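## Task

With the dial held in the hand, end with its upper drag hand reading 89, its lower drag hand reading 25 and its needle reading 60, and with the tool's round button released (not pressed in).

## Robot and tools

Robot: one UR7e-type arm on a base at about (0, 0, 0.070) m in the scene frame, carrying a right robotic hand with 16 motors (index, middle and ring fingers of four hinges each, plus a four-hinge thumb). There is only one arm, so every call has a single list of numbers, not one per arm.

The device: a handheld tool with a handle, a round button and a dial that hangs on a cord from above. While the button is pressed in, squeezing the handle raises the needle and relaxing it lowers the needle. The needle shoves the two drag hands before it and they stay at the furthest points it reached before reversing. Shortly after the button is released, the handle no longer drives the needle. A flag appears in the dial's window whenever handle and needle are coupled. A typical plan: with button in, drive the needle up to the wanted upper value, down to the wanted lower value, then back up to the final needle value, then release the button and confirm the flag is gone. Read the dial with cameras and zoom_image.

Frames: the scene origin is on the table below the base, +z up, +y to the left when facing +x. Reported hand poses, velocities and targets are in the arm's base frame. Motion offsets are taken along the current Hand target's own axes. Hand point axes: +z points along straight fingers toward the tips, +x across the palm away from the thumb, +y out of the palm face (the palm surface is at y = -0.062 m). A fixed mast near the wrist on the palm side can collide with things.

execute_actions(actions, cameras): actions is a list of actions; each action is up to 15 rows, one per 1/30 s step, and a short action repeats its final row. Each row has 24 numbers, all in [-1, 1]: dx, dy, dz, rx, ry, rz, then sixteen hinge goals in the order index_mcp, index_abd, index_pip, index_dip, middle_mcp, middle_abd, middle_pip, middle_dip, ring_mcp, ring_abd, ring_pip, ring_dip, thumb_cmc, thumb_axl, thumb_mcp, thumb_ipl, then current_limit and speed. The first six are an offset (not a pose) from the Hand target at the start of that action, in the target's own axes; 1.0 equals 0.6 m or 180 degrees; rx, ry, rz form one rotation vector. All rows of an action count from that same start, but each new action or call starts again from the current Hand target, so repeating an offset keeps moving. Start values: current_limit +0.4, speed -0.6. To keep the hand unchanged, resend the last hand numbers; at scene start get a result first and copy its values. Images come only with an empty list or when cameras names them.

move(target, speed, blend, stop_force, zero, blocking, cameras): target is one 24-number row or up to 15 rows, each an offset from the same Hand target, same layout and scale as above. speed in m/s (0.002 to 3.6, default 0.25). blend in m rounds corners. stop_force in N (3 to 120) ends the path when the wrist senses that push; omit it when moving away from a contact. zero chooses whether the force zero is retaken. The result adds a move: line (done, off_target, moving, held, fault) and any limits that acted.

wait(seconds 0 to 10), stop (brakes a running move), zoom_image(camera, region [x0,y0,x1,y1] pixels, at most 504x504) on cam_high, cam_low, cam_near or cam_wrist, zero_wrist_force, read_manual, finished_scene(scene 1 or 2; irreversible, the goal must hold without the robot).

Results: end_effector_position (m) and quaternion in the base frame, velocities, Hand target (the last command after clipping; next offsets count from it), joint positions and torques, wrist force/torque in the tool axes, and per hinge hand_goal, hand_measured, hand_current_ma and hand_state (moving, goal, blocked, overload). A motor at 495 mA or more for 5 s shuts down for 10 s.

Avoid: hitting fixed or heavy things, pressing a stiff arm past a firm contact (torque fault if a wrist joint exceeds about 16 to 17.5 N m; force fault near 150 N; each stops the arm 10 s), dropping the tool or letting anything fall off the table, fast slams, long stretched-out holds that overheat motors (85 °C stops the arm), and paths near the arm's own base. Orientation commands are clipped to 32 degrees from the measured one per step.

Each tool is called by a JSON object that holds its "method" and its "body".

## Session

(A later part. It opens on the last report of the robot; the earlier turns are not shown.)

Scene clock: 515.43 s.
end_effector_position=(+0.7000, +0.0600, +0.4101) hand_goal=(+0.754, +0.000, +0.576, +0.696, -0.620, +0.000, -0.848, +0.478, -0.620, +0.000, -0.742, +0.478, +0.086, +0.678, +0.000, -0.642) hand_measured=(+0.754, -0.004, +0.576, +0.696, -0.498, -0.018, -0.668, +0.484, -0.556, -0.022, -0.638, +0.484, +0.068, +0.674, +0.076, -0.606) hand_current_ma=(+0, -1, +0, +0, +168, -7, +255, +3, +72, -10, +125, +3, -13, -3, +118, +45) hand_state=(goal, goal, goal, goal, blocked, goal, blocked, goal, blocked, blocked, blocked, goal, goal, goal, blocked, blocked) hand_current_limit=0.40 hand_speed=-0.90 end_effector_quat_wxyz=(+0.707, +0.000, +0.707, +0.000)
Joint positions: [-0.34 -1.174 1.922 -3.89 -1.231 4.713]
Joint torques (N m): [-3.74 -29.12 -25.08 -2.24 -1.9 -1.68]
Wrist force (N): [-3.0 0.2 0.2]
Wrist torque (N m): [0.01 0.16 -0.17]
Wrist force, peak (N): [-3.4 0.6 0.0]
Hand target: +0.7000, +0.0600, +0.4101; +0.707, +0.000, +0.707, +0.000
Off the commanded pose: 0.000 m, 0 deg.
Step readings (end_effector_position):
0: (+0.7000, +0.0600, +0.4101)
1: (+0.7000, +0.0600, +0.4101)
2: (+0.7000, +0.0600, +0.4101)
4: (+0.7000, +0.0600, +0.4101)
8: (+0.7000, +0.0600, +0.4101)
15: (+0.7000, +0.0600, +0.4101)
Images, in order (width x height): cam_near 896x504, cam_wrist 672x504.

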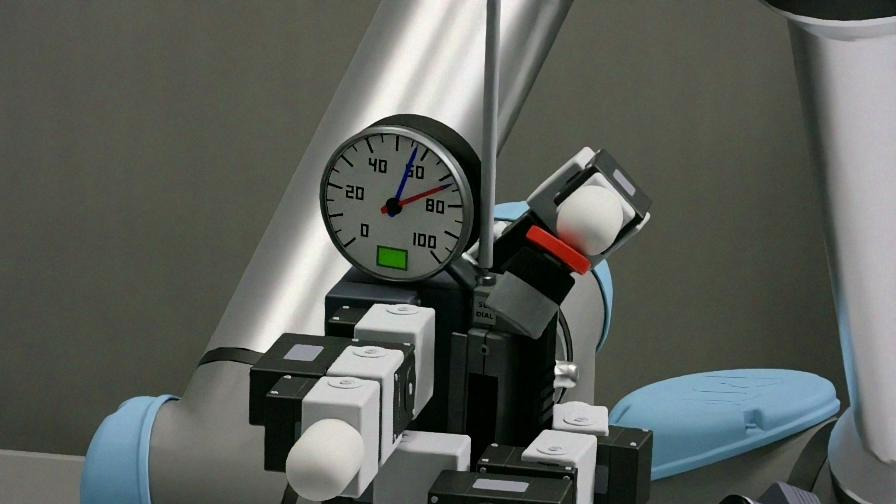

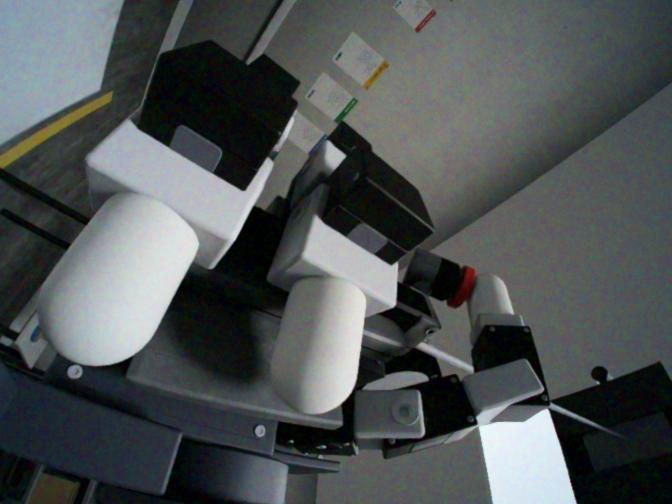

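{"method": "execute_actions", "body": {"actions": [[[0,0,0,0,0,0,0.754,0,0.576,0.696,-0.670,0,-0.928,0.478,-0.690,0,-0.862,0.478,0.085,0.677,0.0,-0.643,0.6,-0.9]]], "cameras": ["cam_near"]}}

{"method": "zoom_image", "body": {"camera": "cam_near", "region": [300, 90, 540, 300]}}

Scene clock: 527.70 s.
end_effector_position=(+0.7000, +0.0600, +0.4101) hand_goal=(+0.754, +0.000, +0.576, +0.696, -0.670, +0.000, -0.928, +0.478, -0.690, +0.000, -0.862, +0.478, +0.086, +0.678, +0.000, -0.642) hand_measured=(+0.754, -0.004, +0.576, +0.696, -0.498, -0.020, -0.674, +0.488, -0.558, -0.036, -0.650, +0.484, +0.068, +0.674, +0.076, -0.606) hand_current_ma=(+0, -1, +0, +0, +262, -8, +398, +6, +184, -19, +314, +3, -13, -3, +118, +45) hand_state=(goal, goal, goal, goal, blocked, goal, blocked, goal, blocked, blocked, blocked, goal, goal, goal, blocked, blocked) hand_current_limit=0.60 hand_speed=-0.90 end_effector_quat_wxyz=(+0.707, +0.000, +0.707, +0.000)
Joint positions: [-0.34 -1.174 1.922 -3.89 -1.231 4.713]
Joint torques (N m): [-5.05 -28.74 -23.87 -2.28 -1.89 -1.65]
Wrist force (N): [-3.3 0.4 0.0]
Wrist torque (N m): [0.05 0.18 -0.20]
Wrist force, peak (N): [-3.7 0.6 0.0]
Hand target: +0.7000, +0.0600, +0.4101; +0.707, +0.000, +0.707, +0.000
Off the commanded pose: 0.000 m, 0 deg.
Step readings (end_effector_position):
0: (+0.7000, +0.0600, +0.4101)
1: (+0.7000, +0.0600, +0.4101)
2: (+0.7000, +0.0600, +0.4101)
4: (+0.7000, +0.0600, +0.4101)
8: (+0.7000, +0.0600, +0.4101)
15: (+0.7000, +0.0600, +0.4101)
Images, in order (width x height): cam_near 896x504.

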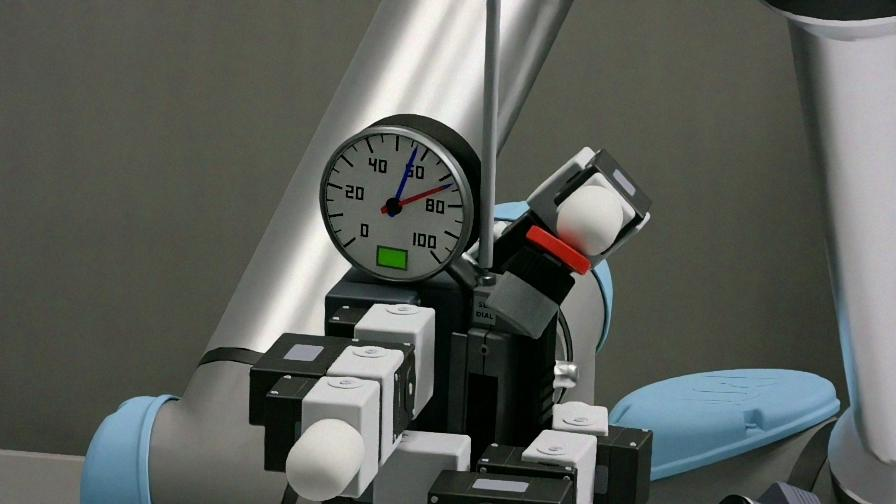

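Scaled by 2.100 from the camera's 896x504 image, which has a finer 1280x720 frame.

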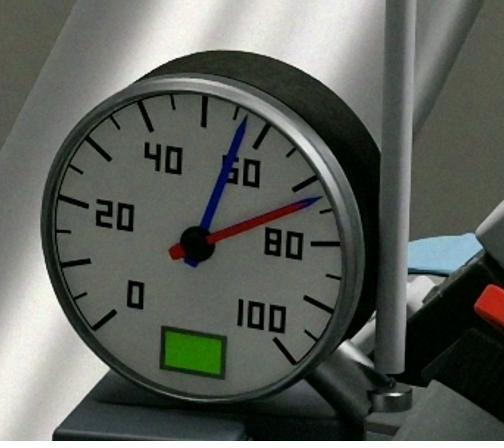

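{"method": "execute_actions", "body": {"actions": [[[0,0,0,0,0,0,0.754,0,0.576,0.696,-0.590,0,-0.808,0.478,-0.620,0,-0.742,0.478,0.085,0.677,0.3,-0.643,0.6,-0.6]],[[0,0,0,0,0,0,0.754,0,0.576,0.696,-0.590,0,-0.808,0.478,-0.620,0,-0.742,0.478,0.085,0.677,0.3,-0.643,0.6,-0.6]]], "cameras": ["cam_near"]}}

{"method": "zoom_image", "body": {"camera": "cam_near", "region": [300, 90, 660, 340]}}

Scene clock: 559.43 s.
end_effector_position=(+0.7000, +0.0600, +0.4101) hand_goal=(+0.754, +0.000, +0.576, +0.696, -0.590, +0.000, -0.808, +0.478, -0.620, +0.000, -0.742, +0.478, +0.086, +0.678, +0.300, -0.642) hand_measured=(+0.754, -0.004, +0.576, +0.696, -0.494, -0.022, -0.674, +0.488, -0.554, -0.036, -0.652, +0.484, +0.076, +0.676, +0.294, -0.640) hand_current_ma=(+0, -1, +0, +0, +121, -9, +173, +7, +76, -19, +105, +3, -6, -1, -4, +2) hand_state=(goal, goal, goal, goal, blocked, blocked, blocked, goal, blocked, blocked, blocked, goal, goal, goal, goal, goal) hand_current_limit=0.60 hand_speed=-0.60 end_effector_quat_wxyz=(+0.707, +0.000, +0.707, +0.000)
Joint positions: [-0.34 -1.174 1.922 -3.89 -1.231 4.713]
Joint torques (N m): [-4.13 -27.62 -22.19 -2.31 -1.88 -1.4]
Wrist force (N): [-0.5 0.3 0.1]
Wrist torque (N m): [0.02 0.02 -0.04]
Wrist force, peak (N): [-3.9 0.3 0.4]
Hand target: +0.7000, +0.0600, +0.4101; +0.707, +0.000, +0.707, +0.000
Off the commanded pose: 0.000 m, 0 deg.
Step readings (end_effector_position):
0: (+0.7000, +0.0600, +0.4101)
1: (+0.7000, +0.0600, +0.4101)
2: (+0.7000, +0.0600, +0.4101)
4: (+0.7000, +0.0600, +0.4101)
8: (+0.7000, +0.0600, +0.4101)
15: (+0.7000, +0.0600, +0.4101)
16: (+0.7000, +0.0600, +0.4101)
17: (+0.7000, +0.0600, +0.4101)
19: (+0.7000, +0.0600, +0.4101)
23: (+0.7000, +0.0600, +0.4101)
30: (+0.7000, +0.0600, +0.4101)
Images, in order (width x height): cam_near 896x504.

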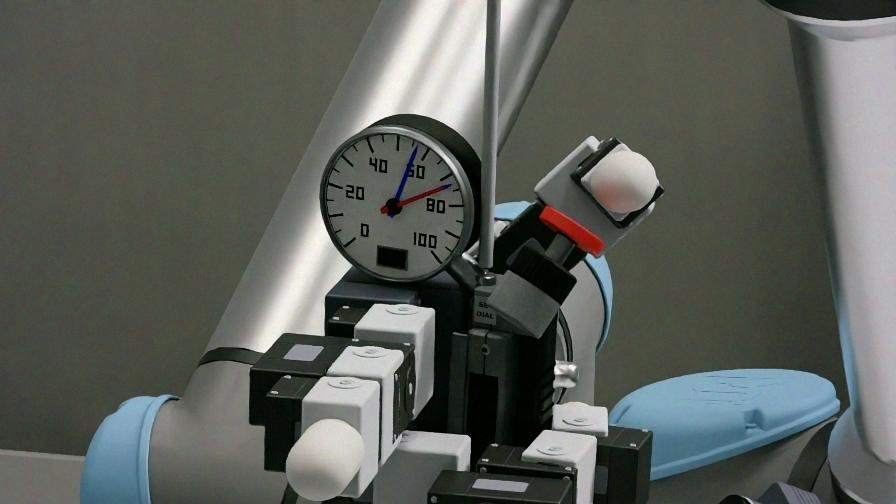

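Scaled by 1.400 from the camera's 896x504 image, which has a finer 1280x720 frame.

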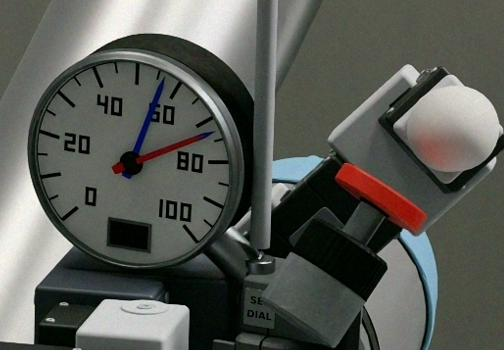

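{"method": "execute_actions", "body": {"actions": [[[0,0,0,0,0,0,0.754,0,0.576,0.696,-0.510,0,-0.460,0.478,-0.510,0,-0.360,0.478,0.085,0.677,0.3,-0.643,0.4,-0.8]]], "cameras": ["cam_near","cam_wrist"]}}

{"method": "zoom_image", "body": {"camera": "cam_near", "region": [300, 90, 660, 340]}}

Scene clock: 567.20 s.
end_effector_position=(+0.7000, +0.0600, +0.4101) hand_goal=(+0.754, +0.000, +0.576, +0.696, -0.510, +0.000, -0.460, +0.478, -0.510, +0.000, -0.360, +0.478, +0.086, +0.678, +0.300, -0.642) hand_measured=(+0.754, -0.004, +0.576, +0.696, -0.496, +0.002, -0.464, +0.484, -0.506, -0.026, -0.366, +0.484, +0.076, +0.676, +0.294, -0.640) hand_current_ma=(+0, -1, +0, +0, +10, +0, -1, +3, +3, -12, -3, +3, -6, -1, -4, +2) hand_state=(goal, goal, goal, goal, goal, goal, goal, goal, goal, blocked, goal, goal, goal, goal, goal, goal) hand_current_limit=0.40 hand_speed=-0.80 end_effector_quat_wxyz=(+0.707, +0.000, +0.707, +0.000)
Joint positions: [-0.34 -1.174 1.922 -3.89 -1.231 4.713]
Joint torques (N m): [-4.69 -28.68 -21.01 -2.37 -1.74 -1.49]
Wrist force (N): [-2.8 0.0 0.2]
Wrist torque (N m): [-0.02 0.16 -0.19]
Wrist force, peak (N): [-3.0 0.6 0.3]
Hand target: +0.7000, +0.0600, +0.4101; +0.707, +0.000, +0.707, +0.000
Off the commanded pose: 0.000 m, 0 deg.
Step readings (end_effector_position):
0: (+0.7000, +0.0600, +0.4101)
1: (+0.7000, +0.0600, +0.4101)
2: (+0.7000, +0.0600, +0.4101)
4: (+0.7000, +0.0600, +0.4101)
8: (+0.7000, +0.0600, +0.4101)
15: (+0.7000, +0.0600, +0.4101)
Images, in order (width x height): cam_near 896x504, cam_wrist 672x504.

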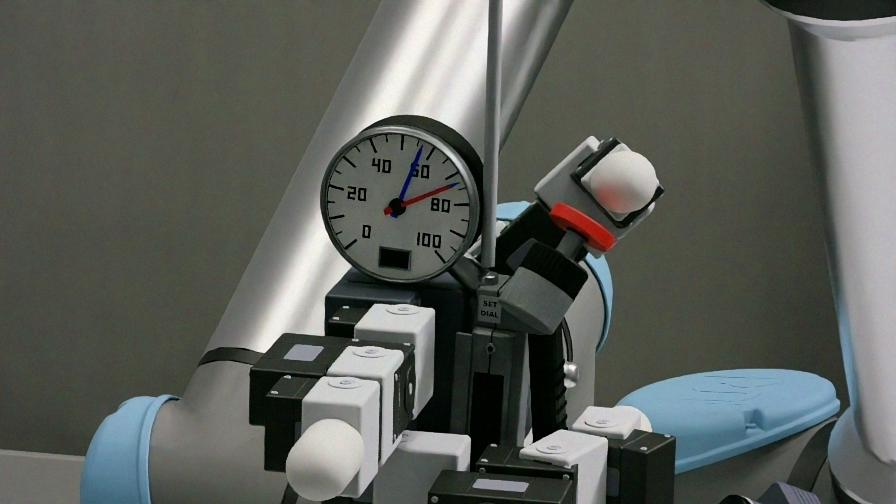

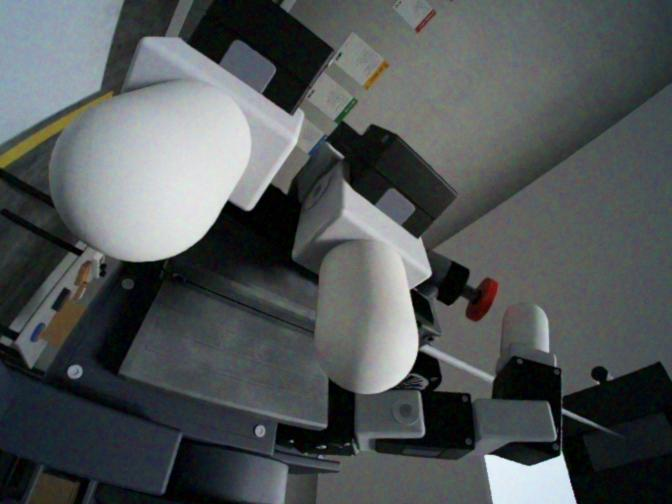

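Scaled by 1.400 from the camera's 896x504 image, which has a finer 1280x720 frame.

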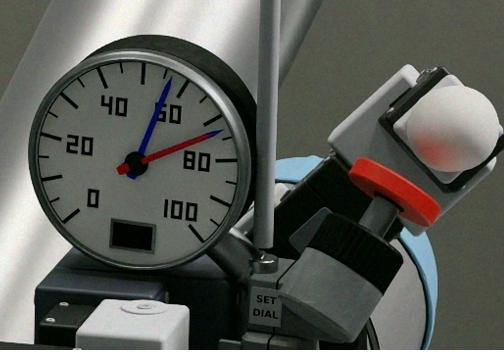

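{"method": "execute_actions", "body": {"actions": [[[0,0,0,0,0,0,0.754,0,0.576,0.696,-0.510,0,-0.518,0.478,-0.510,0,-0.412,0.478,0.085,0.677,0.0,-0.643,0.4,-0.8]],[[0,0,0,0,0,0,0.754,0,0.576,0.696,-0.510,0,-0.518,0.478,-0.510,0,-0.412,0.478,0.085,0.677,0.0,-0.643,0.4,-0.8]],[[0,0,0,0,0,0,0.754,0,0.576,0.696,-0.600,0,-0.758,0.478,-0.600,0,-0.652,0.478,0.085,0.677,0.0,-0.643,0.4,-0.9]],[[0,0,0,0,0,0,0.754,0,0.576,0.696,-0.600,0,-0.758,0.478,-0.600,0,-0.652,0.478,0.085,0.677,0.0,-0.643,0.4,-0.9]]], "cameras": ["cam_near"]}}

{"method": "zoom_image", "body": {"camera": "cam_near", "region": [310, 110, 490, 290]}}

Scene clock: 591.10 s.
end_effector_position=(+0.7000, +0.0600, +0.4101) hand_goal=(+0.754, +0.000, +0.576, +0.696, -0.600, +0.000, -0.758, +0.478, -0.600, +0.000, -0.652, +0.478, +0.086, +0.678, +0.000, -0.642) hand_measured=(+0.754, -0.004, +0.576, +0.696, -0.502, +0.004, -0.620, +0.484, -0.542, -0.026, -0.584, +0.484, +0.078, +0.676, +0.076, -0.604) hand_current_ma=(+0, -1, +0, +0, +124, +1, +181, +3, +62, -11, +72, +3, -5, -1, +116, +49) hand_state=(goal, goal, goal, goal, blocked, goal, blocked, goal, blocked, blocked, blocked, goal, goal, goal, blocked, blocked) hand_current_limit=0.40 hand_speed=-0.90 end_effector_quat_wxyz=(+0.707, +0.000, +0.707, +0.000)
Joint positions: [-0.34 -1.174 1.922 -3.89 -1.231 4.713]
Joint torques (N m): [-6.65 -28.48 -12.38 -3.09 -1.73 -1.32]
Wrist force (N): [-1.5 0.5 0.1]
Wrist torque (N m): [0.04 0.10 -0.10]
Wrist force, peak (N): [-3.7 0.3 0.3]
Hand target: +0.7000, +0.0600, +0.4101; +0.707, +0.000, +0.707, +0.000
Off the commanded pose: 0.000 m, 0 deg.
Step readings (end_effector_position):
0: (+0.7000, +0.0600, +0.4101)
1: (+0.7000, +0.0600, +0.4101)
2: (+0.7000, +0.0600, +0.4101)
4: (+0.7000, +0.0600, +0.4101)
8: (+0.7000, +0.0600, +0.4101)
15: (+0.7000, +0.0600, +0.4101)
16: (+0.7000, +0.0600, +0.4101)
17: (+0.7000, +0.0600, +0.4101)
19: (+0.7000, +0.0600, +0.4101)
23: (+0.7000, +0.0600, +0.4101)
30: (+0.7000, +0.0600, +0.4101)
31: (+0.7000, +0.0600, +0.4101)
32: (+0.7000, +0.0600, +0.4101)
34: (+0.7000, +0.0600, +0.4101)
38: (+0.7000, +0.0600, +0.4101)
45: (+0.7000, +0.0600, +0.4101)
46: (+0.7000, +0.0600, +0.4101)
47: (+0.7000, +0.0600, +0.4101)
49: (+0.7000, +0.0600, +0.4101)
53: (+0.7000, +0.0600, +0.4101)
60: (+0.7000, +0.0600, +0.4101)
Images, in order (width x height): cam_near 896x504.

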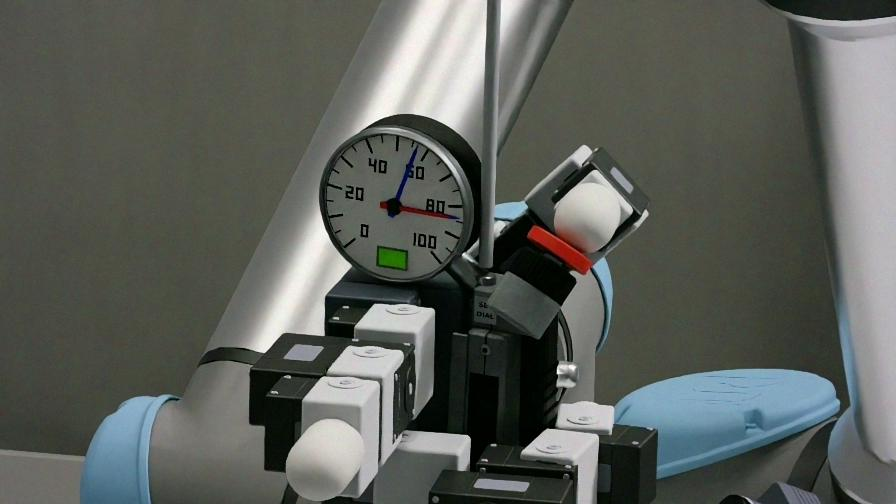

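Scaled by 2.800 from the camera's 896x504 image, which has a finer 1280x720 frame.

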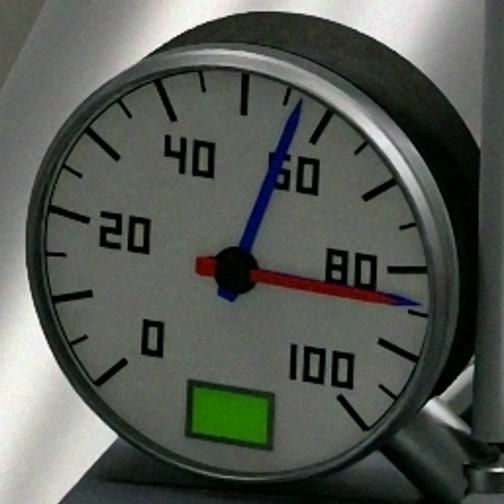

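{"method": "execute_actions", "body": {"actions": [[[0,0,0,0,0,0,0.754,0,0.576,0.696,-0.620,0,-0.808,0.478,-0.620,0,-0.702,0.478,0.085,0.677,0.0,-0.643,0.4,-0.9]]], "cameras": ["cam_near"]}}

{"method": "zoom_image", "body": {"camera": "cam_near", "region": [310, 110, 490, 290]}}

Scene clock: 609.60 s.
end_effector_position=(+0.7000, +0.0600, +0.4101) hand_goal=(+0.754, +0.000, +0.576, +0.696, -0.620, +0.000, -0.808, +0.478, -0.620, +0.000, -0.702, +0.478, +0.086, +0.678, +0.000, -0.642) hand_measured=(+0.754, -0.004, +0.576, +0.696, -0.510, -0.014, -0.648, +0.484, -0.556, -0.026, -0.624, +0.484, +0.078, +0.676, +0.074, -0.604) hand_current_ma=(+0, -1, +0, +0, +146, -5, +219, +3, +71, -11, +86, +3, -5, -1, +114, +49) hand_state=(goal, goal, goal, goal, blocked, goal, blocked, goal, blocked, blocked, blocked, goal, goal, goal, blocked, blocked) hand_current_limit=0.40 hand_speed=-0.90 end_effector_quat_wxyz=(+0.707, +0.000, +0.707, +0.000)
Joint positions: [-0.34 -1.174 1.922 -3.89 -1.231 4.713]
Joint torques (N m): [-5.94 -28.41 -9.54 -3.07 -1.5 -1.3]
Wrist force (N): [-2.7 0.5 0.2]
Wrist torque (N m): [0.06 0.17 -0.16]
Wrist force, peak (N): [-2.8 0.2 0.0]
Hand target: +0.7000, +0.0600, +0.4101; +0.707, +0.000, +0.707, +0.000
Off the commanded pose: 0.000 m, 0 deg.
Step readings (end_effector_position):
0: (+0.7000, +0.0600, +0.4101)
1: (+0.7000, +0.0600, +0.4101)
2: (+0.7000, +0.0600, +0.4101)
4: (+0.7000, +0.0600, +0.4101)
8: (+0.7000, +0.0600, +0.4101)
15: (+0.7000, +0.0600, +0.4101)
Images, in order (width x height): cam_near 896x504.

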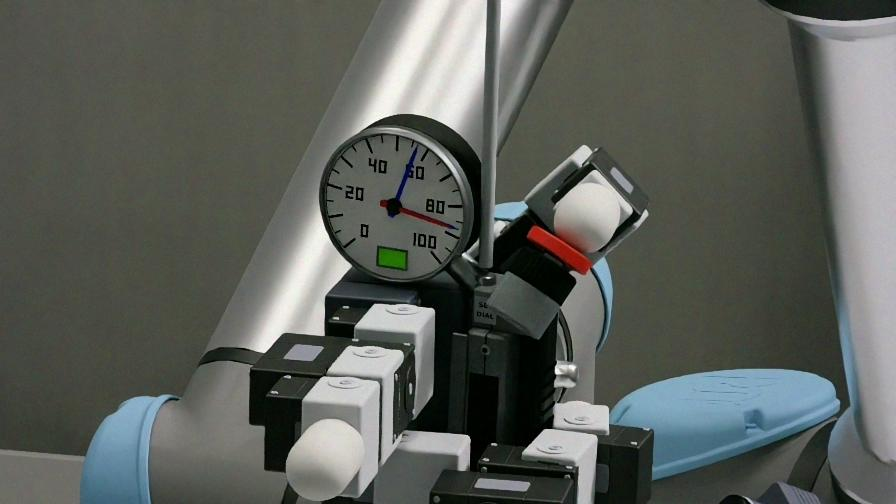

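Scaled by 2.800 from the camera's 896x504 image, which has a finer 1280x720 frame.

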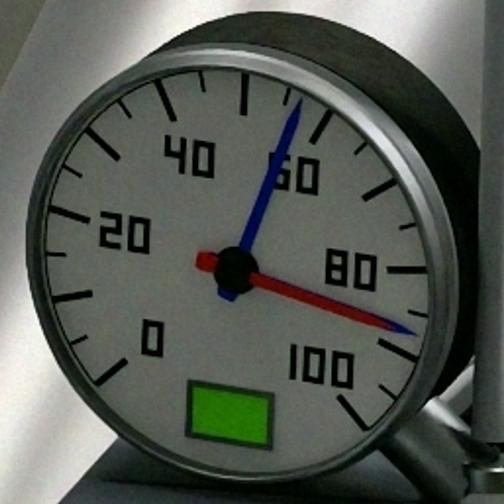

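{"method": "execute_actions", "body": {"actions": [[[0,0,0,0,0,0,0.754,0,0.576,0.696,-0.630,0,-0.830,0.478,-0.630,0,-0.724,0.478,0.085,0.677,0.0,-0.643,0.4,-0.95]]], "cameras": ["cam_near"]}}

{"method": "zoom_image", "body": {"camera": "cam_near", "region": [390, 150, 490, 250]}}

{"method": "zoom_image", "body": {"camera": "cam_near", "region": [310, 110, 490, 290]}}

Scene clock: 619.43 s.
end_effector_position=(+0.7000, +0.0600, +0.4101) hand_goal=(+0.754, +0.000, +0.576, +0.696, -0.630, +0.000, -0.830, +0.478, -0.630, +0.000, -0.724, +0.478, +0.086, +0.678, +0.000, -0.642) hand_measured=(+0.754, -0.004, +0.576, +0.696, -0.512, -0.018, -0.654, +0.484, -0.560, -0.026, -0.632, +0.484, +0.078, +0.676, +0.074, -0.604) hand_current_ma=(+0, -1, +0, +0, +160, -7, +248, +3, +80, -11, +107, +3, -5, -1, +114, +49) hand_state=(goal, goal, goal, goal, blocked, goal, blocked, goal, blocked, blocked, blocked, goal, goal, goal, blocked, blocked) hand_current_limit=0.40 hand_speed=-0.95 end_effector_quat_wxyz=(+0.707, +0.000, +0.707, +0.000)
Joint positions: [-0.34 -1.174 1.922 -3.89 -1.231 4.713]
Joint torques (N m): [-5.36 -28.34 -8.14 -3.23 -1.5 -1.28]
Motor temperatures (°C): [37 42 31 45 38 45]
Wrist force (N): [-3.1 0.1 0.0]
Wrist torque (N m): [0.01 0.20 -0.21]
Wrist force, peak (N): [-3.2 0.2 0.1]
Hand target: +0.7000, +0.0600, +0.4101; +0.707, +0.000, +0.707, +0.000
Off the commanded pose: 0.000 m, 0 deg.
Step readings (end_effector_position):
0: (+0.7000, +0.0600, +0.4101)
1: (+0.7000, +0.0600, +0.4101)
2: (+0.7000, +0.0600, +0.4101)
4: (+0.7000, +0.0600, +0.4101)
8: (+0.7000, +0.0600, +0.4101)
15: (+0.7000, +0.0600, +0.4101)
Images, in order (width x height): cam_near 896x504.

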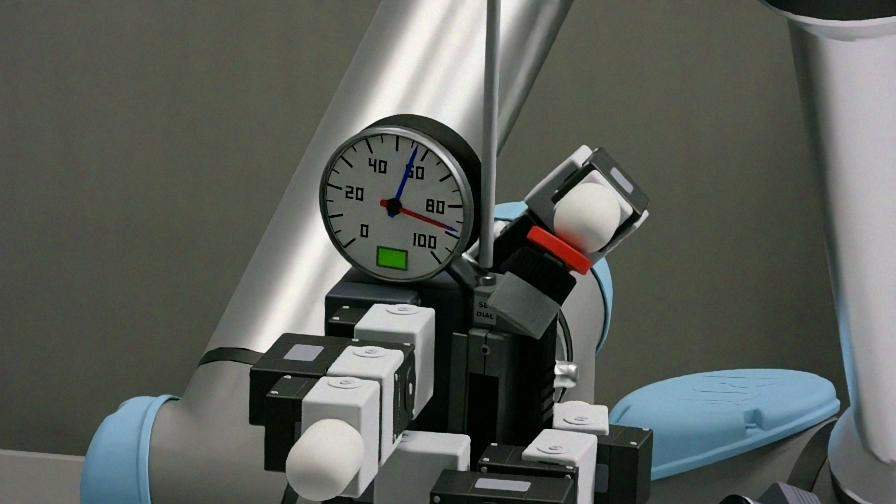

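Scaled by 5.040 from the camera's 896x504 image, which has a finer 1280x720 frame.

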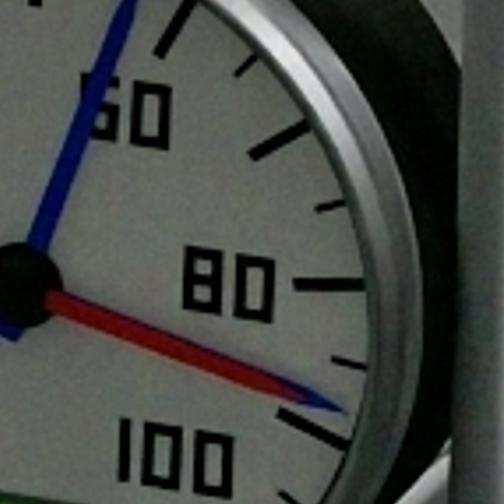

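Scaled by 2.800 from the camera's 896x504 image, which has a finer 1280x720 frame.

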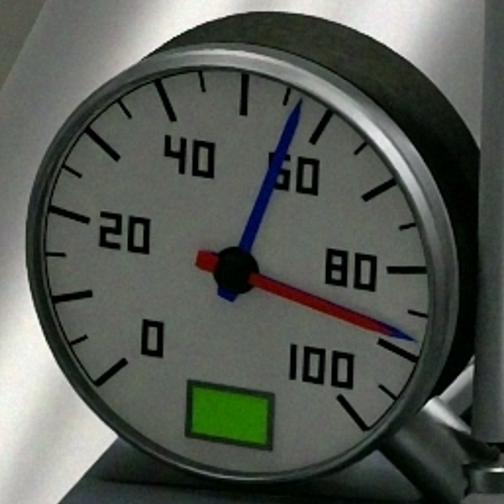

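{"method": "execute_actions", "body": {"actions": [[[0,0,0,0,0,0,0.754,0,0.576,0.696,-0.640,0,-0.852,0.478,-0.640,0,-0.746,0.478,0.085,0.677,0.0,-0.643,0.4,-0.95]]], "cameras": ["cam_near"]}}

{"method": "zoom_image", "body": {"camera": "cam_near", "region": [390, 150, 490, 250]}}

Scene clock: 644.70 s.
end_effector_position=(+0.7000, +0.0600, +0.4101) hand_goal=(+0.754, +0.000, +0.576, +0.696, -0.640, +0.000, -0.852, +0.478, -0.640, +0.000, -0.746, +0.478, +0.086, +0.678, +0.000, -0.642) hand_measured=(+0.754, -0.004, +0.576, +0.696, -0.512, -0.018, -0.654, +0.486, -0.560, -0.026, -0.634, +0.484, +0.078, +0.676, +0.074, -0.604) hand_current_ma=(+0, -1, +0, +0, +178, -7, +287, +4, +95, -12, +138, +3, -5, -1, +114, +49) hand_state=(goal, goal, goal, goal, blocked, goal, blocked, goal, blocked, blocked, blocked, goal, goal, goal, blocked, blocked) hand_current_limit=0.40 hand_speed=-0.95 end_effector_quat_wxyz=(+0.707, +0.000, +0.707, +0.000)
Joint positions: [-0.34 -1.174 1.922 -3.89 -1.231 4.713]
Joint torques (N m): [-5.88 -28.28 -6.19 -3.21 -1.52 -1.38]
Wrist force (N): [-3.0 0.2 -0.1]
Wrist torque (N m): [0.03 0.19 -0.18]
Wrist force, peak (N): [-3.1 0.2 -0.1]
Hand target: +0.7000, +0.0600, +0.4101; +0.707, +0.000, +0.707, +0.000
Off the commanded pose: 0.000 m, 0 deg.
Step readings (end_effector_position):
0: (+0.7000, +0.0600, +0.4101)
1: (+0.7000, +0.0600, +0.4101)
2: (+0.7000, +0.0600, +0.4101)
4: (+0.7000, +0.0600, +0.4101)
8: (+0.7000, +0.0600, +0.4101)
15: (+0.7000, +0.0600, +0.4101)
Images, in order (width x height): cam_near 896x504.

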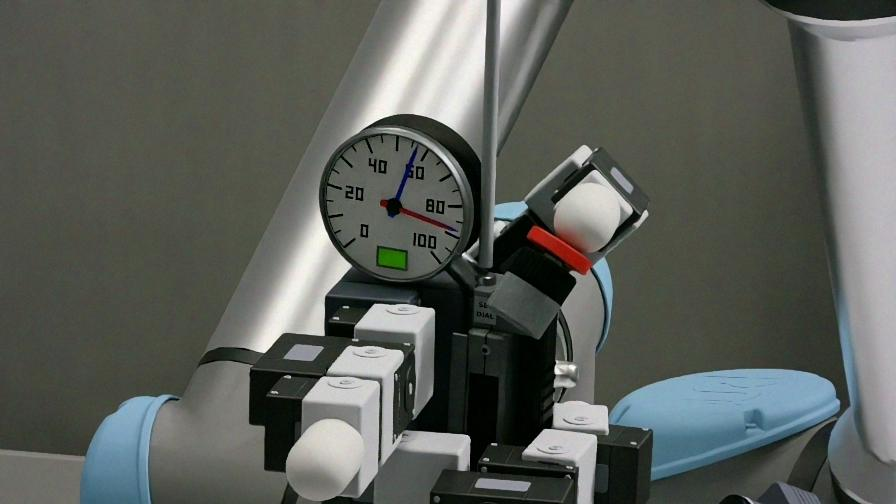

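Scaled by 5.040 from the camera's 896x504 image, which has a finer 1280x720 frame.

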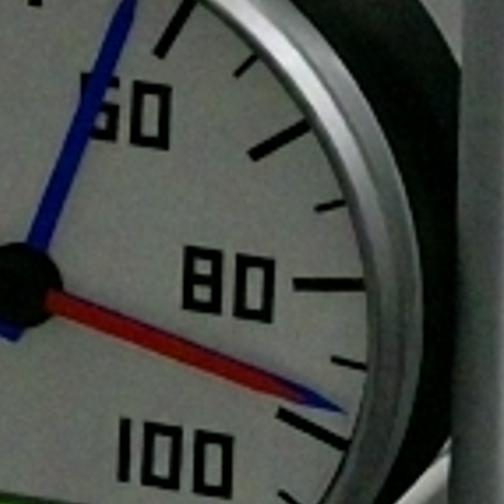

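{"method": "execute_actions", "body": {"actions": [[[0,0,0,0,0,0,0.754,0,0.576,0.696,-0.620,0,-0.808,0.478,-0.620,0,-0.702,0.478,0.085,0.677,0.3,-0.643,0.4,-0.6]],[[0,0,0,0,0,0,0.754,0,0.576,0.696,-0.620,0,-0.808,0.478,-0.620,0,-0.702,0.478,0.085,0.677,0.3,-0.643,0.4,-0.6]],[[0,0,0,0,0,0,0.754,0,0.576,0.696,-0.550,0,-0.620,0.478,-0.550,0,-0.520,0.478,0.085,0.677,0.3,-0.643,0.4,-0.8]],[[0,0,0,0,0,0,0.754,0,0.576,0.696,-0.550,0,-0.620,0.478,-0.550,0,-0.520,0.478,0.085,0.677,0.0,-0.643,0.4,-0.8]],[[0,0,0,0,0,0,0.754,0,0.576,0.696,-0.550,0,-0.620,0.478,-0.550,0,-0.520,0.478,0.085,0.677,0.0,-0.643,0.4,-0.8]]], "cameras": ["cam_near"]}}

{"method": "zoom_image", "body": {"camera": "cam_near", "region": [390, 150, 490, 250]}}

Scene clock: 666.00 s.
end_effector_position=(+0.7000, +0.0600, +0.4101) hand_goal=(+0.754, +0.000, +0.576, +0.696, -0.550, +0.000, -0.620, +0.478, -0.550, +0.000, -0.520, +0.478, +0.086, +0.678, +0.000, -0.642) hand_measured=(+0.754, -0.004, +0.576, +0.696, -0.490, +0.012, -0.578, +0.484, -0.528, -0.026, -0.510, +0.484, +0.074, +0.672, +0.092, -0.616) hand_current_ma=(+0, -1, +0, +0, +66, +5, +37, +3, +18, -12, +5, +3, -7, -4, +150, +30) hand_state=(goal, goal, goal, goal, blocked, goal, blocked, goal, blocked, blocked, goal, goal, goal, goal, blocked, blocked) hand_current_limit=0.40 hand_speed=-0.80 end_effector_quat_wxyz=(+0.707, +0.000, +0.707, +0.000)
Joint positions: [-0.34 -1.174 1.922 -3.89 -1.231 4.713]
Joint torques (N m): [-6.31 -27.74 -5.46 -3.26 -1.36 -1.04]
Wrist force (N): [-2.4 0.3 0.0]
Wrist torque (N m): [0.04 0.15 -0.16]
Wrist force, peak (N): [-3.1 0.3 -0.2]
Hand target: +0.7000, +0.0600, +0.4101; +0.707, +0.000, +0.707, +0.000
Off the commanded pose: 0.000 m, 0 deg.
Step readings (end_effector_position):
0: (+0.7000, +0.0600, +0.4101)
1: (+0.7000, +0.0600, +0.4101)
2: (+0.7000, +0.0600, +0.4101)
4: (+0.7000, +0.0600, +0.4101)
8: (+0.7000, +0.0600, +0.4101)
15: (+0.7000, +0.0600, +0.4101)
16: (+0.7000, +0.0600, +0.4101)
17: (+0.7000, +0.0600, +0.4101)
19: (+0.7000, +0.0600, +0.4101)
23: (+0.7000, +0.0600, +0.4101)
30: (+0.7000, +0.0600, +0.4101)
31: (+0.7000, +0.0600, +0.4101)
32: (+0.7000, +0.0600, +0.4101)
34: (+0.7000, +0.0600, +0.4101)
38: (+0.7000, +0.0600, +0.4101)
45: (+0.7000, +0.0600, +0.4101)
46: (+0.7000, +0.0600, +0.4101)
47: (+0.7000, +0.0600, +0.4101)
49: (+0.7000, +0.0600, +0.4101)
53: (+0.7000, +0.0600, +0.4101)
60: (+0.7000, +0.0600, +0.4101)
61: (+0.7000, +0.0600, +0.4101)
62: (+0.7000, +0.0600, +0.4101)
64: (+0.7000, +0.0600, +0.4101)
68: (+0.7000, +0.0600, +0.4101)
75: (+0.7000, +0.0600, +0.4101)
Images, in order (width x height): cam_near 896x504.

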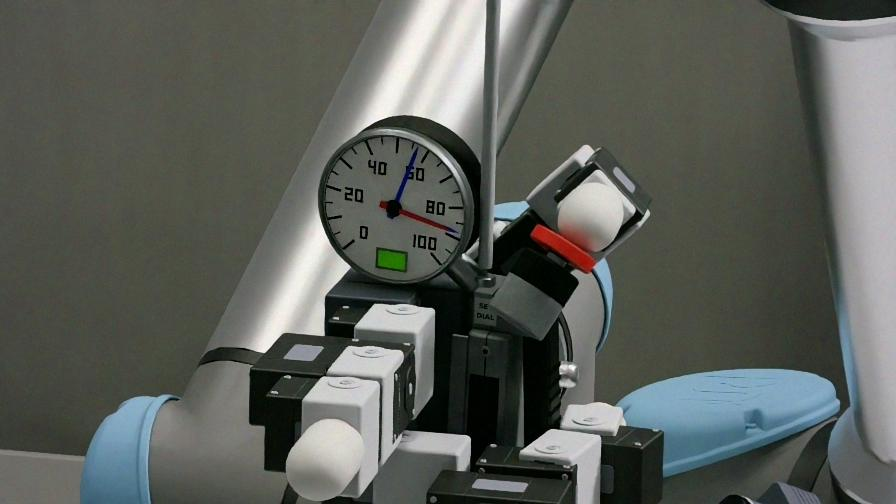

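Scaled by 5.040 from the camera's 896x504 image, which has a finer 1280x720 frame.

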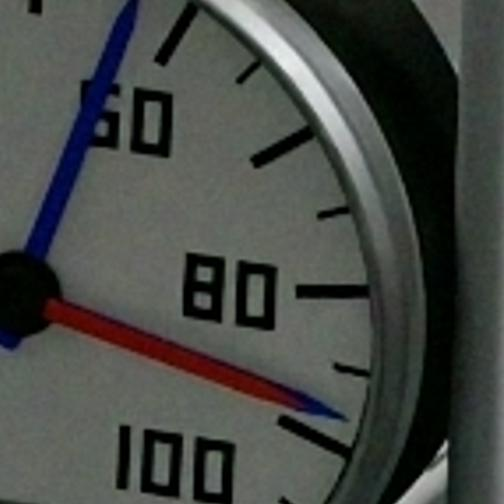

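{"method": "execute_actions", "body": {"actions": [[[0,0,0,0,0,0,0.754,0,0.576,0.696,-0.575,0,-0.690,0.478,-0.575,0,-0.585,0.478,0.085,0.677,0.0,-0.643,0.4,-0.93]]], "cameras": ["cam_near"]}}

{"method": "zoom_image", "body": {"camera": "cam_near", "region": [390, 150, 490, 250]}}

Scene clock: 682.97 s.
end_effector_position=(+0.7000, +0.0600, +0.4101) hand_goal=(+0.754, +0.000, +0.576, +0.696, -0.574, +0.000, -0.690, +0.478, -0.574, +0.000, -0.584, +0.478, +0.086, +0.678, +0.000, -0.642) hand_measured=(+0.754, -0.004, +0.576, +0.696, -0.490, +0.012, -0.594, +0.484, -0.528, -0.026, -0.538, +0.484, +0.074, +0.672, +0.088, -0.616) hand_current_ma=(+0, -1, +0, +0, +103, +5, +114, +3, +48, -12, +42, +3, -7, -4, +140, +30) hand_state=(goal, goal, goal, goal, blocked, goal, blocked, goal, blocked, blocked, blocked, goal, goal, goal, blocked, blocked) hand_current_limit=0.40 hand_speed=-0.93 end_effector_quat_wxyz=(+0.707, +0.000, +0.707, +0.000)
Joint positions: [-0.34 -1.174 1.922 -3.89 -1.231 4.713]
Joint torques (N m): [-4.76 -28.26 -4.36 -3.37 -1.39 -1.17]
Wrist force (N): [-0.7 0.2 0.0]
Wrist torque (N m): [0.01 0.03 -0.05]
Wrist force, peak (N): [-2.6 0.7 -0.1]
Hand target: +0.7000, +0.0600, +0.4101; +0.707, +0.000, +0.707, +0.000
Off the commanded pose: 0.000 m, 0 deg.
Step readings (end_effector_position):
0: (+0.7000, +0.0600, +0.4101)
1: (+0.7000, +0.0600, +0.4101)
2: (+0.7000, +0.0600, +0.4101)
4: (+0.7000, +0.0600, +0.4101)
8: (+0.7000, +0.0600, +0.4101)
15: (+0.7000, +0.0600, +0.4101)
Images, in order (width x height): cam_near 896x504.

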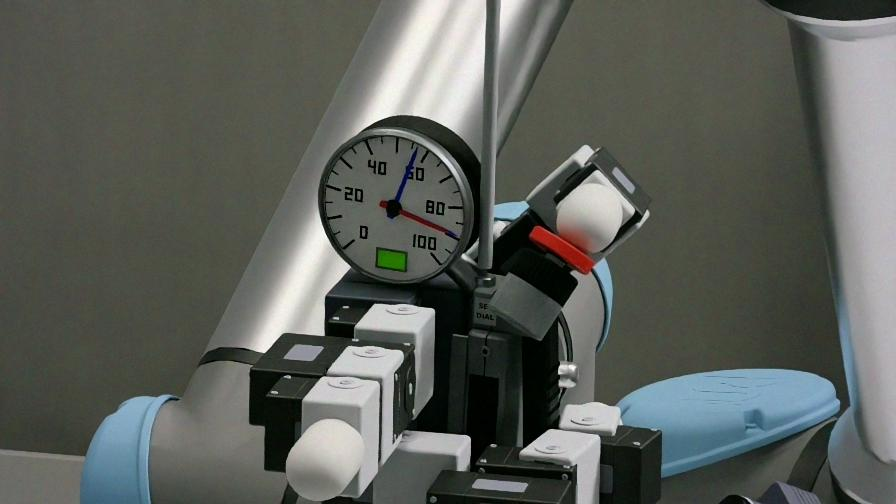

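Scaled by 5.040 from the camera's 896x504 image, which has a finer 1280x720 frame.

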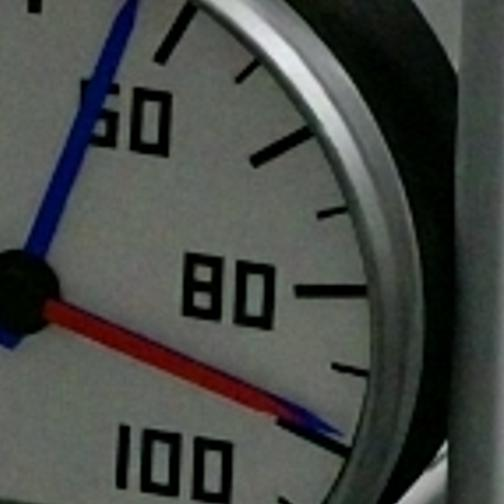

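{"method": "execute_actions", "body": {"actions": [[[0,0,0,0,0,0,0.754,0,0.576,0.696,-0.500,0,-0.400,0.478,-0.500,0,-0.300,0.478,0.085,0.677,0.0,-0.643,0.4,-0.85]],[[0,0,0,0,0,0,0.754,0,0.576,0.696,-0.500,0,-0.400,0.478,-0.500,0,-0.300,0.478,0.085,0.677,0.0,-0.643,0.4,-0.85]]], "cameras": ["cam_near","cam_wrist"]}}

{"method": "zoom_image", "body": {"camera": "cam_near", "region": [310, 110, 490, 290]}}

Scene clock: 704.33 s.
end_effector_position=(+0.7000, +0.0600, +0.4101) hand_goal=(+0.754, +0.000, +0.576, +0.696, -0.500, +0.000, -0.400, +0.478, -0.500, +0.000, -0.300, +0.478, +0.086, +0.678, +0.000, -0.642) hand_measured=(+0.754, -0.004, +0.576, +0.696, -0.494, +0.000, -0.406, +0.484, -0.496, -0.026, -0.306, +0.484, +0.078, +0.676, +0.068, -0.608) hand_current_ma=(+0, -1, +0, +0, +3, +0, -3, +3, +3, -11, -3, +3, -4, -1, +102, +42) hand_state=(goal, goal, goal, goal, goal, goal, goal, goal, goal, blocked, goal, goal, goal, goal, blocked, blocked) hand_current_limit=0.40 hand_speed=-0.85 end_effector_quat_wxyz=(+0.707, +0.000, +0.707, +0.000)
Joint positions: [-0.34 -1.174 1.922 -3.89 -1.231 4.713]
Joint torques (N m): [-5.47 -28.83 -4.49 -3.23 -1.18 -1.03]
Wrist force (N): [-2.7 0.4 -0.2]
Wrist torque (N m): [0.06 0.18 -0.19]
Wrist force, peak (N): [-3.3 0.5 -0.1]
Hand target: +0.7000, +0.0600, +0.4101; +0.707, +0.000, +0.707, +0.000
Off the commanded pose: 0.000 m, 0 deg.
Step readings (end_effector_position):
0: (+0.7000, +0.0600, +0.4101)
1: (+0.7000, +0.0600, +0.4101)
2: (+0.7000, +0.0600, +0.4101)
4: (+0.7000, +0.0600, +0.4101)
8: (+0.7000, +0.0600, +0.4101)
15: (+0.7000, +0.0600, +0.4101)
16: (+0.7000, +0.0600, +0.4101)
17: (+0.7000, +0.0600, +0.4101)
19: (+0.7000, +0.0600, +0.4101)
23: (+0.7000, +0.0600, +0.4101)
30: (+0.7000, +0.0600, +0.4101)
Images, in order (width x height): cam_near 896x504, cam_wrist 672x504.

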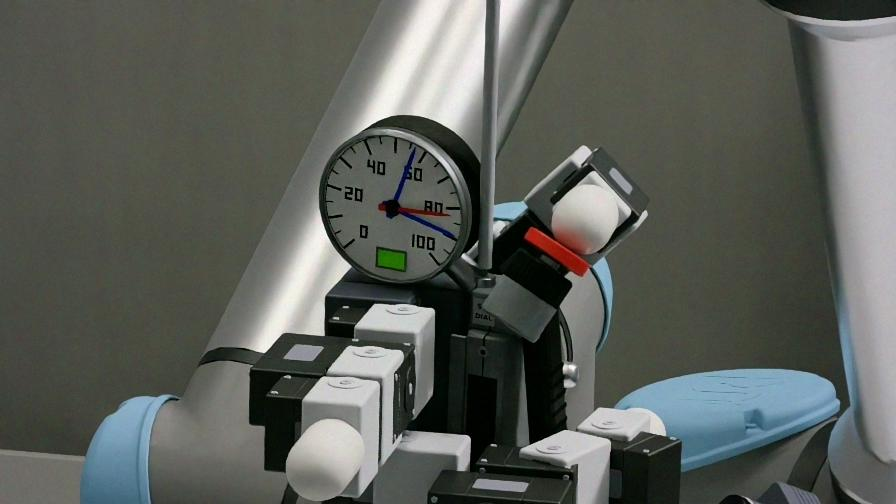

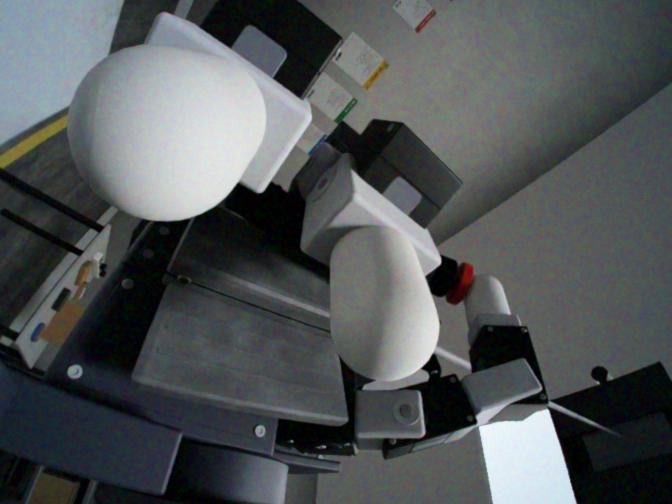

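Scaled by 2.800 from the camera's 896x504 image, which has a finer 1280x720 frame.

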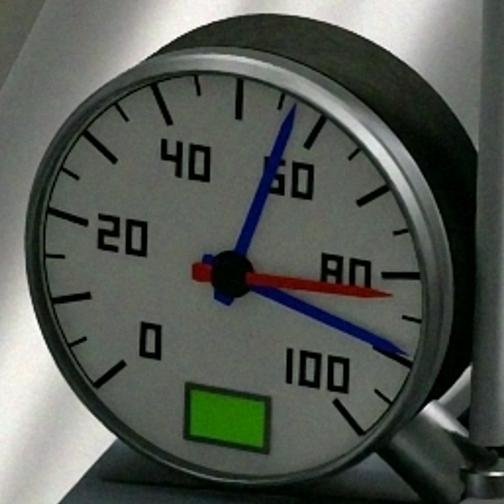

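{"method": "execute_actions", "body": {"actions": [[[0,0,0,0,0,0,0.754,0,0.576,0.696,-0.510,0,-0.460,0.478,-0.510,0,-0.360,0.478,0.085,0.677,0.3,-0.643,0.4,-0.6]],[[0,0,0,0,0,0,0.754,0,0.576,0.696,-0.510,0,-0.460,0.478,-0.510,0,-0.360,0.478,0.085,0.677,0.3,-0.643,0.4,-0.6]],[[0,0,0,0,0,0,0.754,0,0.576,0.696,-0.640,0,-0.860,0.478,-0.640,0,-0.760,0.478,0.085,0.677,0.3,-0.643,0.4,-0.75]],[[0,0,0,0,0,0,0.754,0,0.576,0.696,-0.640,0,-0.860,0.478,-0.640,0,-0.760,0.478,0.085,0.677,0.3,-0.643,0.4,-0.75]],[[0,0,0,0,0,0,0.754,0,0.576,0.696,-0.640,0,-0.860,0.478,-0.640,0,-0.760,0.478,0.085,0.677,0.0,-0.643,0.4,-0.8]],[[0,0,0,0,0,0,0.754,0,0.576,0.696,-0.640,0,-0.860,0.478,-0.640,0,-0.760,0.478,0.085,0.677,0.0,-0.643,0.4,-0.8]],[[0,0,0,0,0,0,0.754,0,0.576,0.696,-0.510,0,-0.460,0.478,-0.510,0,-0.360,0.478,0.085,0.677,0.0,-0.643,0.4,-0.8]],[[0,0,0,0,0,0,0.754,0,0.576,0.696,-0.510,0,-0.460,0.478,-0.510,0,-0.360,0.478,0.085,0.677,0.0,-0.643,0.4,-0.8]]], "cameras": ["cam_near","cam_wrist"]}}

{"method": "zoom_image", "body": {"camera": "cam_near", "region": [310, 110, 490, 290]}}

Scene clock: 762.60 s.
end_effector_position=(+0.7000, +0.0600, +0.4101) hand_goal=(+0.754, +0.000, +0.576, +0.696, -0.510, +0.000, -0.460, +0.478, -0.510, +0.000, -0.360, +0.478, +0.086, +0.678, +0.000, -0.642) hand_measured=(+0.754, -0.004, +0.576, +0.696, -0.490, +0.002, -0.464, +0.484, -0.506, -0.026, -0.366, +0.480, +0.084, +0.680, +0.070, -0.608) hand_current_ma=(+0, -1, +0, +0, +16, +1, -2, +3, +3, -12, -3, +1, -1, +2, +106, +42) hand_state=(goal, goal, goal, goal, blocked, goal, goal, goal, goal, blocked, goal, goal, goal, goal, blocked, blocked) hand_current_limit=0.40 hand_speed=-0.80 end_effector_quat_wxyz=(+0.707, +0.000, +0.707, +0.000)
Joint positions: [-0.34 -1.174 1.922 -3.89 -1.231 4.713]
Joint torques (N m): [-4.28 -29.61 -7.2 -3.1 -1.22 -1.11]
Wrist force (N): [-3.2 0.3 -0.1]
Wrist torque (N m): [0.04 0.20 -0.21]
Wrist force, peak (N): [-3.8 0.5 -0.1]
Hand target: +0.7000, +0.0600, +0.4101; +0.707, +0.000, +0.707, +0.000
Off the commanded pose: 0.000 m, 0 deg.
Step readings (end_effector_position):
0: (+0.7000, +0.0600, +0.4101)
1: (+0.7000, +0.0600, +0.4101)
2: (+0.7000, +0.0600, +0.4101)
4: (+0.7000, +0.0600, +0.4101)
8: (+0.7000, +0.0600, +0.4101)
15: (+0.7000, +0.0600, +0.4101)
16: (+0.7000, +0.0600, +0.4101)
17: (+0.7000, +0.0600, +0.4101)
19: (+0.7000, +0.0600, +0.4101)
23: (+0.7000, +0.0600, +0.4101)
30: (+0.7000, +0.0600, +0.4101)
31: (+0.7000, +0.0600, +0.4101)
32: (+0.7000, +0.0600, +0.4101)
34: (+0.7000, +0.0600, +0.4101)
38: (+0.7000, +0.0600, +0.4101)
45: (+0.7000, +0.0600, +0.4101)
46: (+0.7000, +0.0600, +0.4101)
47: (+0.7000, +0.0600, +0.4101)
49: (+0.7000, +0.0600, +0.4101)
53: (+0.7000, +0.0600, +0.4101)
60: (+0.7000, +0.0600, +0.4101)
61: (+0.7000, +0.0600, +0.4101)
62: (+0.7000, +0.0600, +0.4101)
64: (+0.7000, +0.0600, +0.4101)
68: (+0.7000, +0.0600, +0.4101)
75: (+0.7000, +0.0600, +0.4101)
76: (+0.7000, +0.0600, +0.4101)
77: (+0.7000, +0.0600, +0.4101)
79: (+0.7000, +0.0600, +0.4101)
83: (+0.7000, +0.0600, +0.4101)
90: (+0.7000, +0.0600, +0.4101)
91: (+0.7000, +0.0600, +0.4101)
92: (+0.7000, +0.0600, +0.4101)
94: (+0.7000, +0.0600, +0.4101)
98: (+0.7000, +0.0600, +0.4101)
105: (+0.7000, +0.0600, +0.4101)
106: (+0.7000, +0.0600, +0.4101)
107: (+0.7000, +0.0600, +0.4101)
109: (+0.7000, +0.0600, +0.4101)
113: (+0.7000, +0.0600, +0.4101)
120: (+0.7000, +0.0600, +0.4101)
Images, in order (width x height): cam_near 896x504, cam_wrist 672x504.

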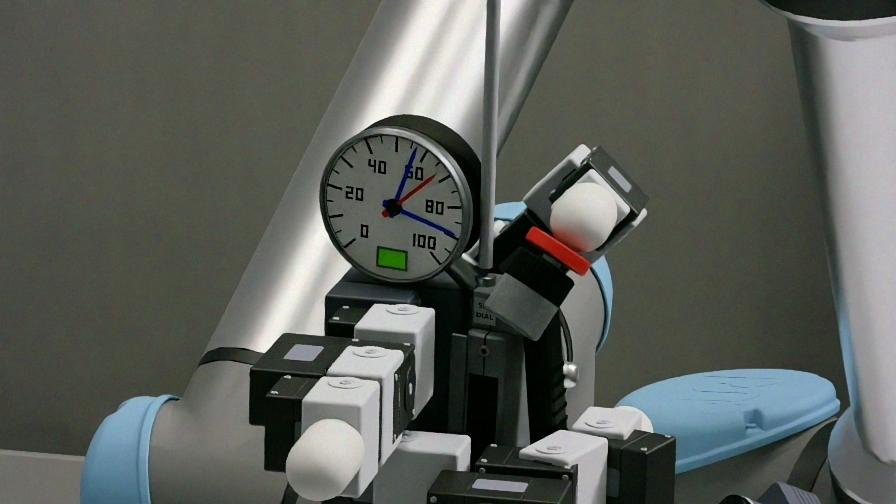

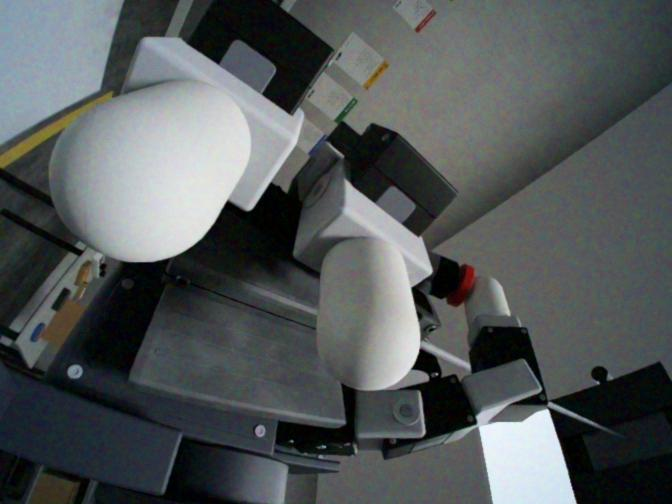

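Scaled by 2.800 from the camera's 896x504 image, which has a finer 1280x720 frame.

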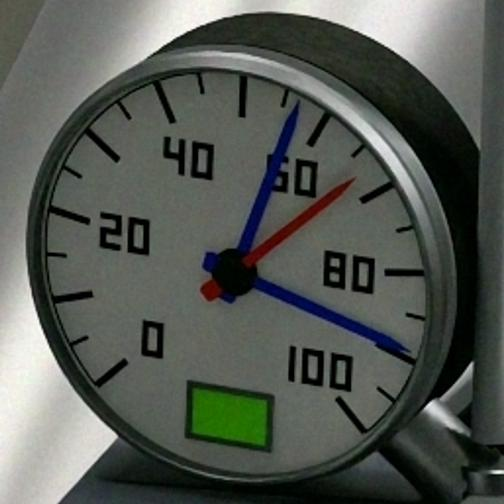

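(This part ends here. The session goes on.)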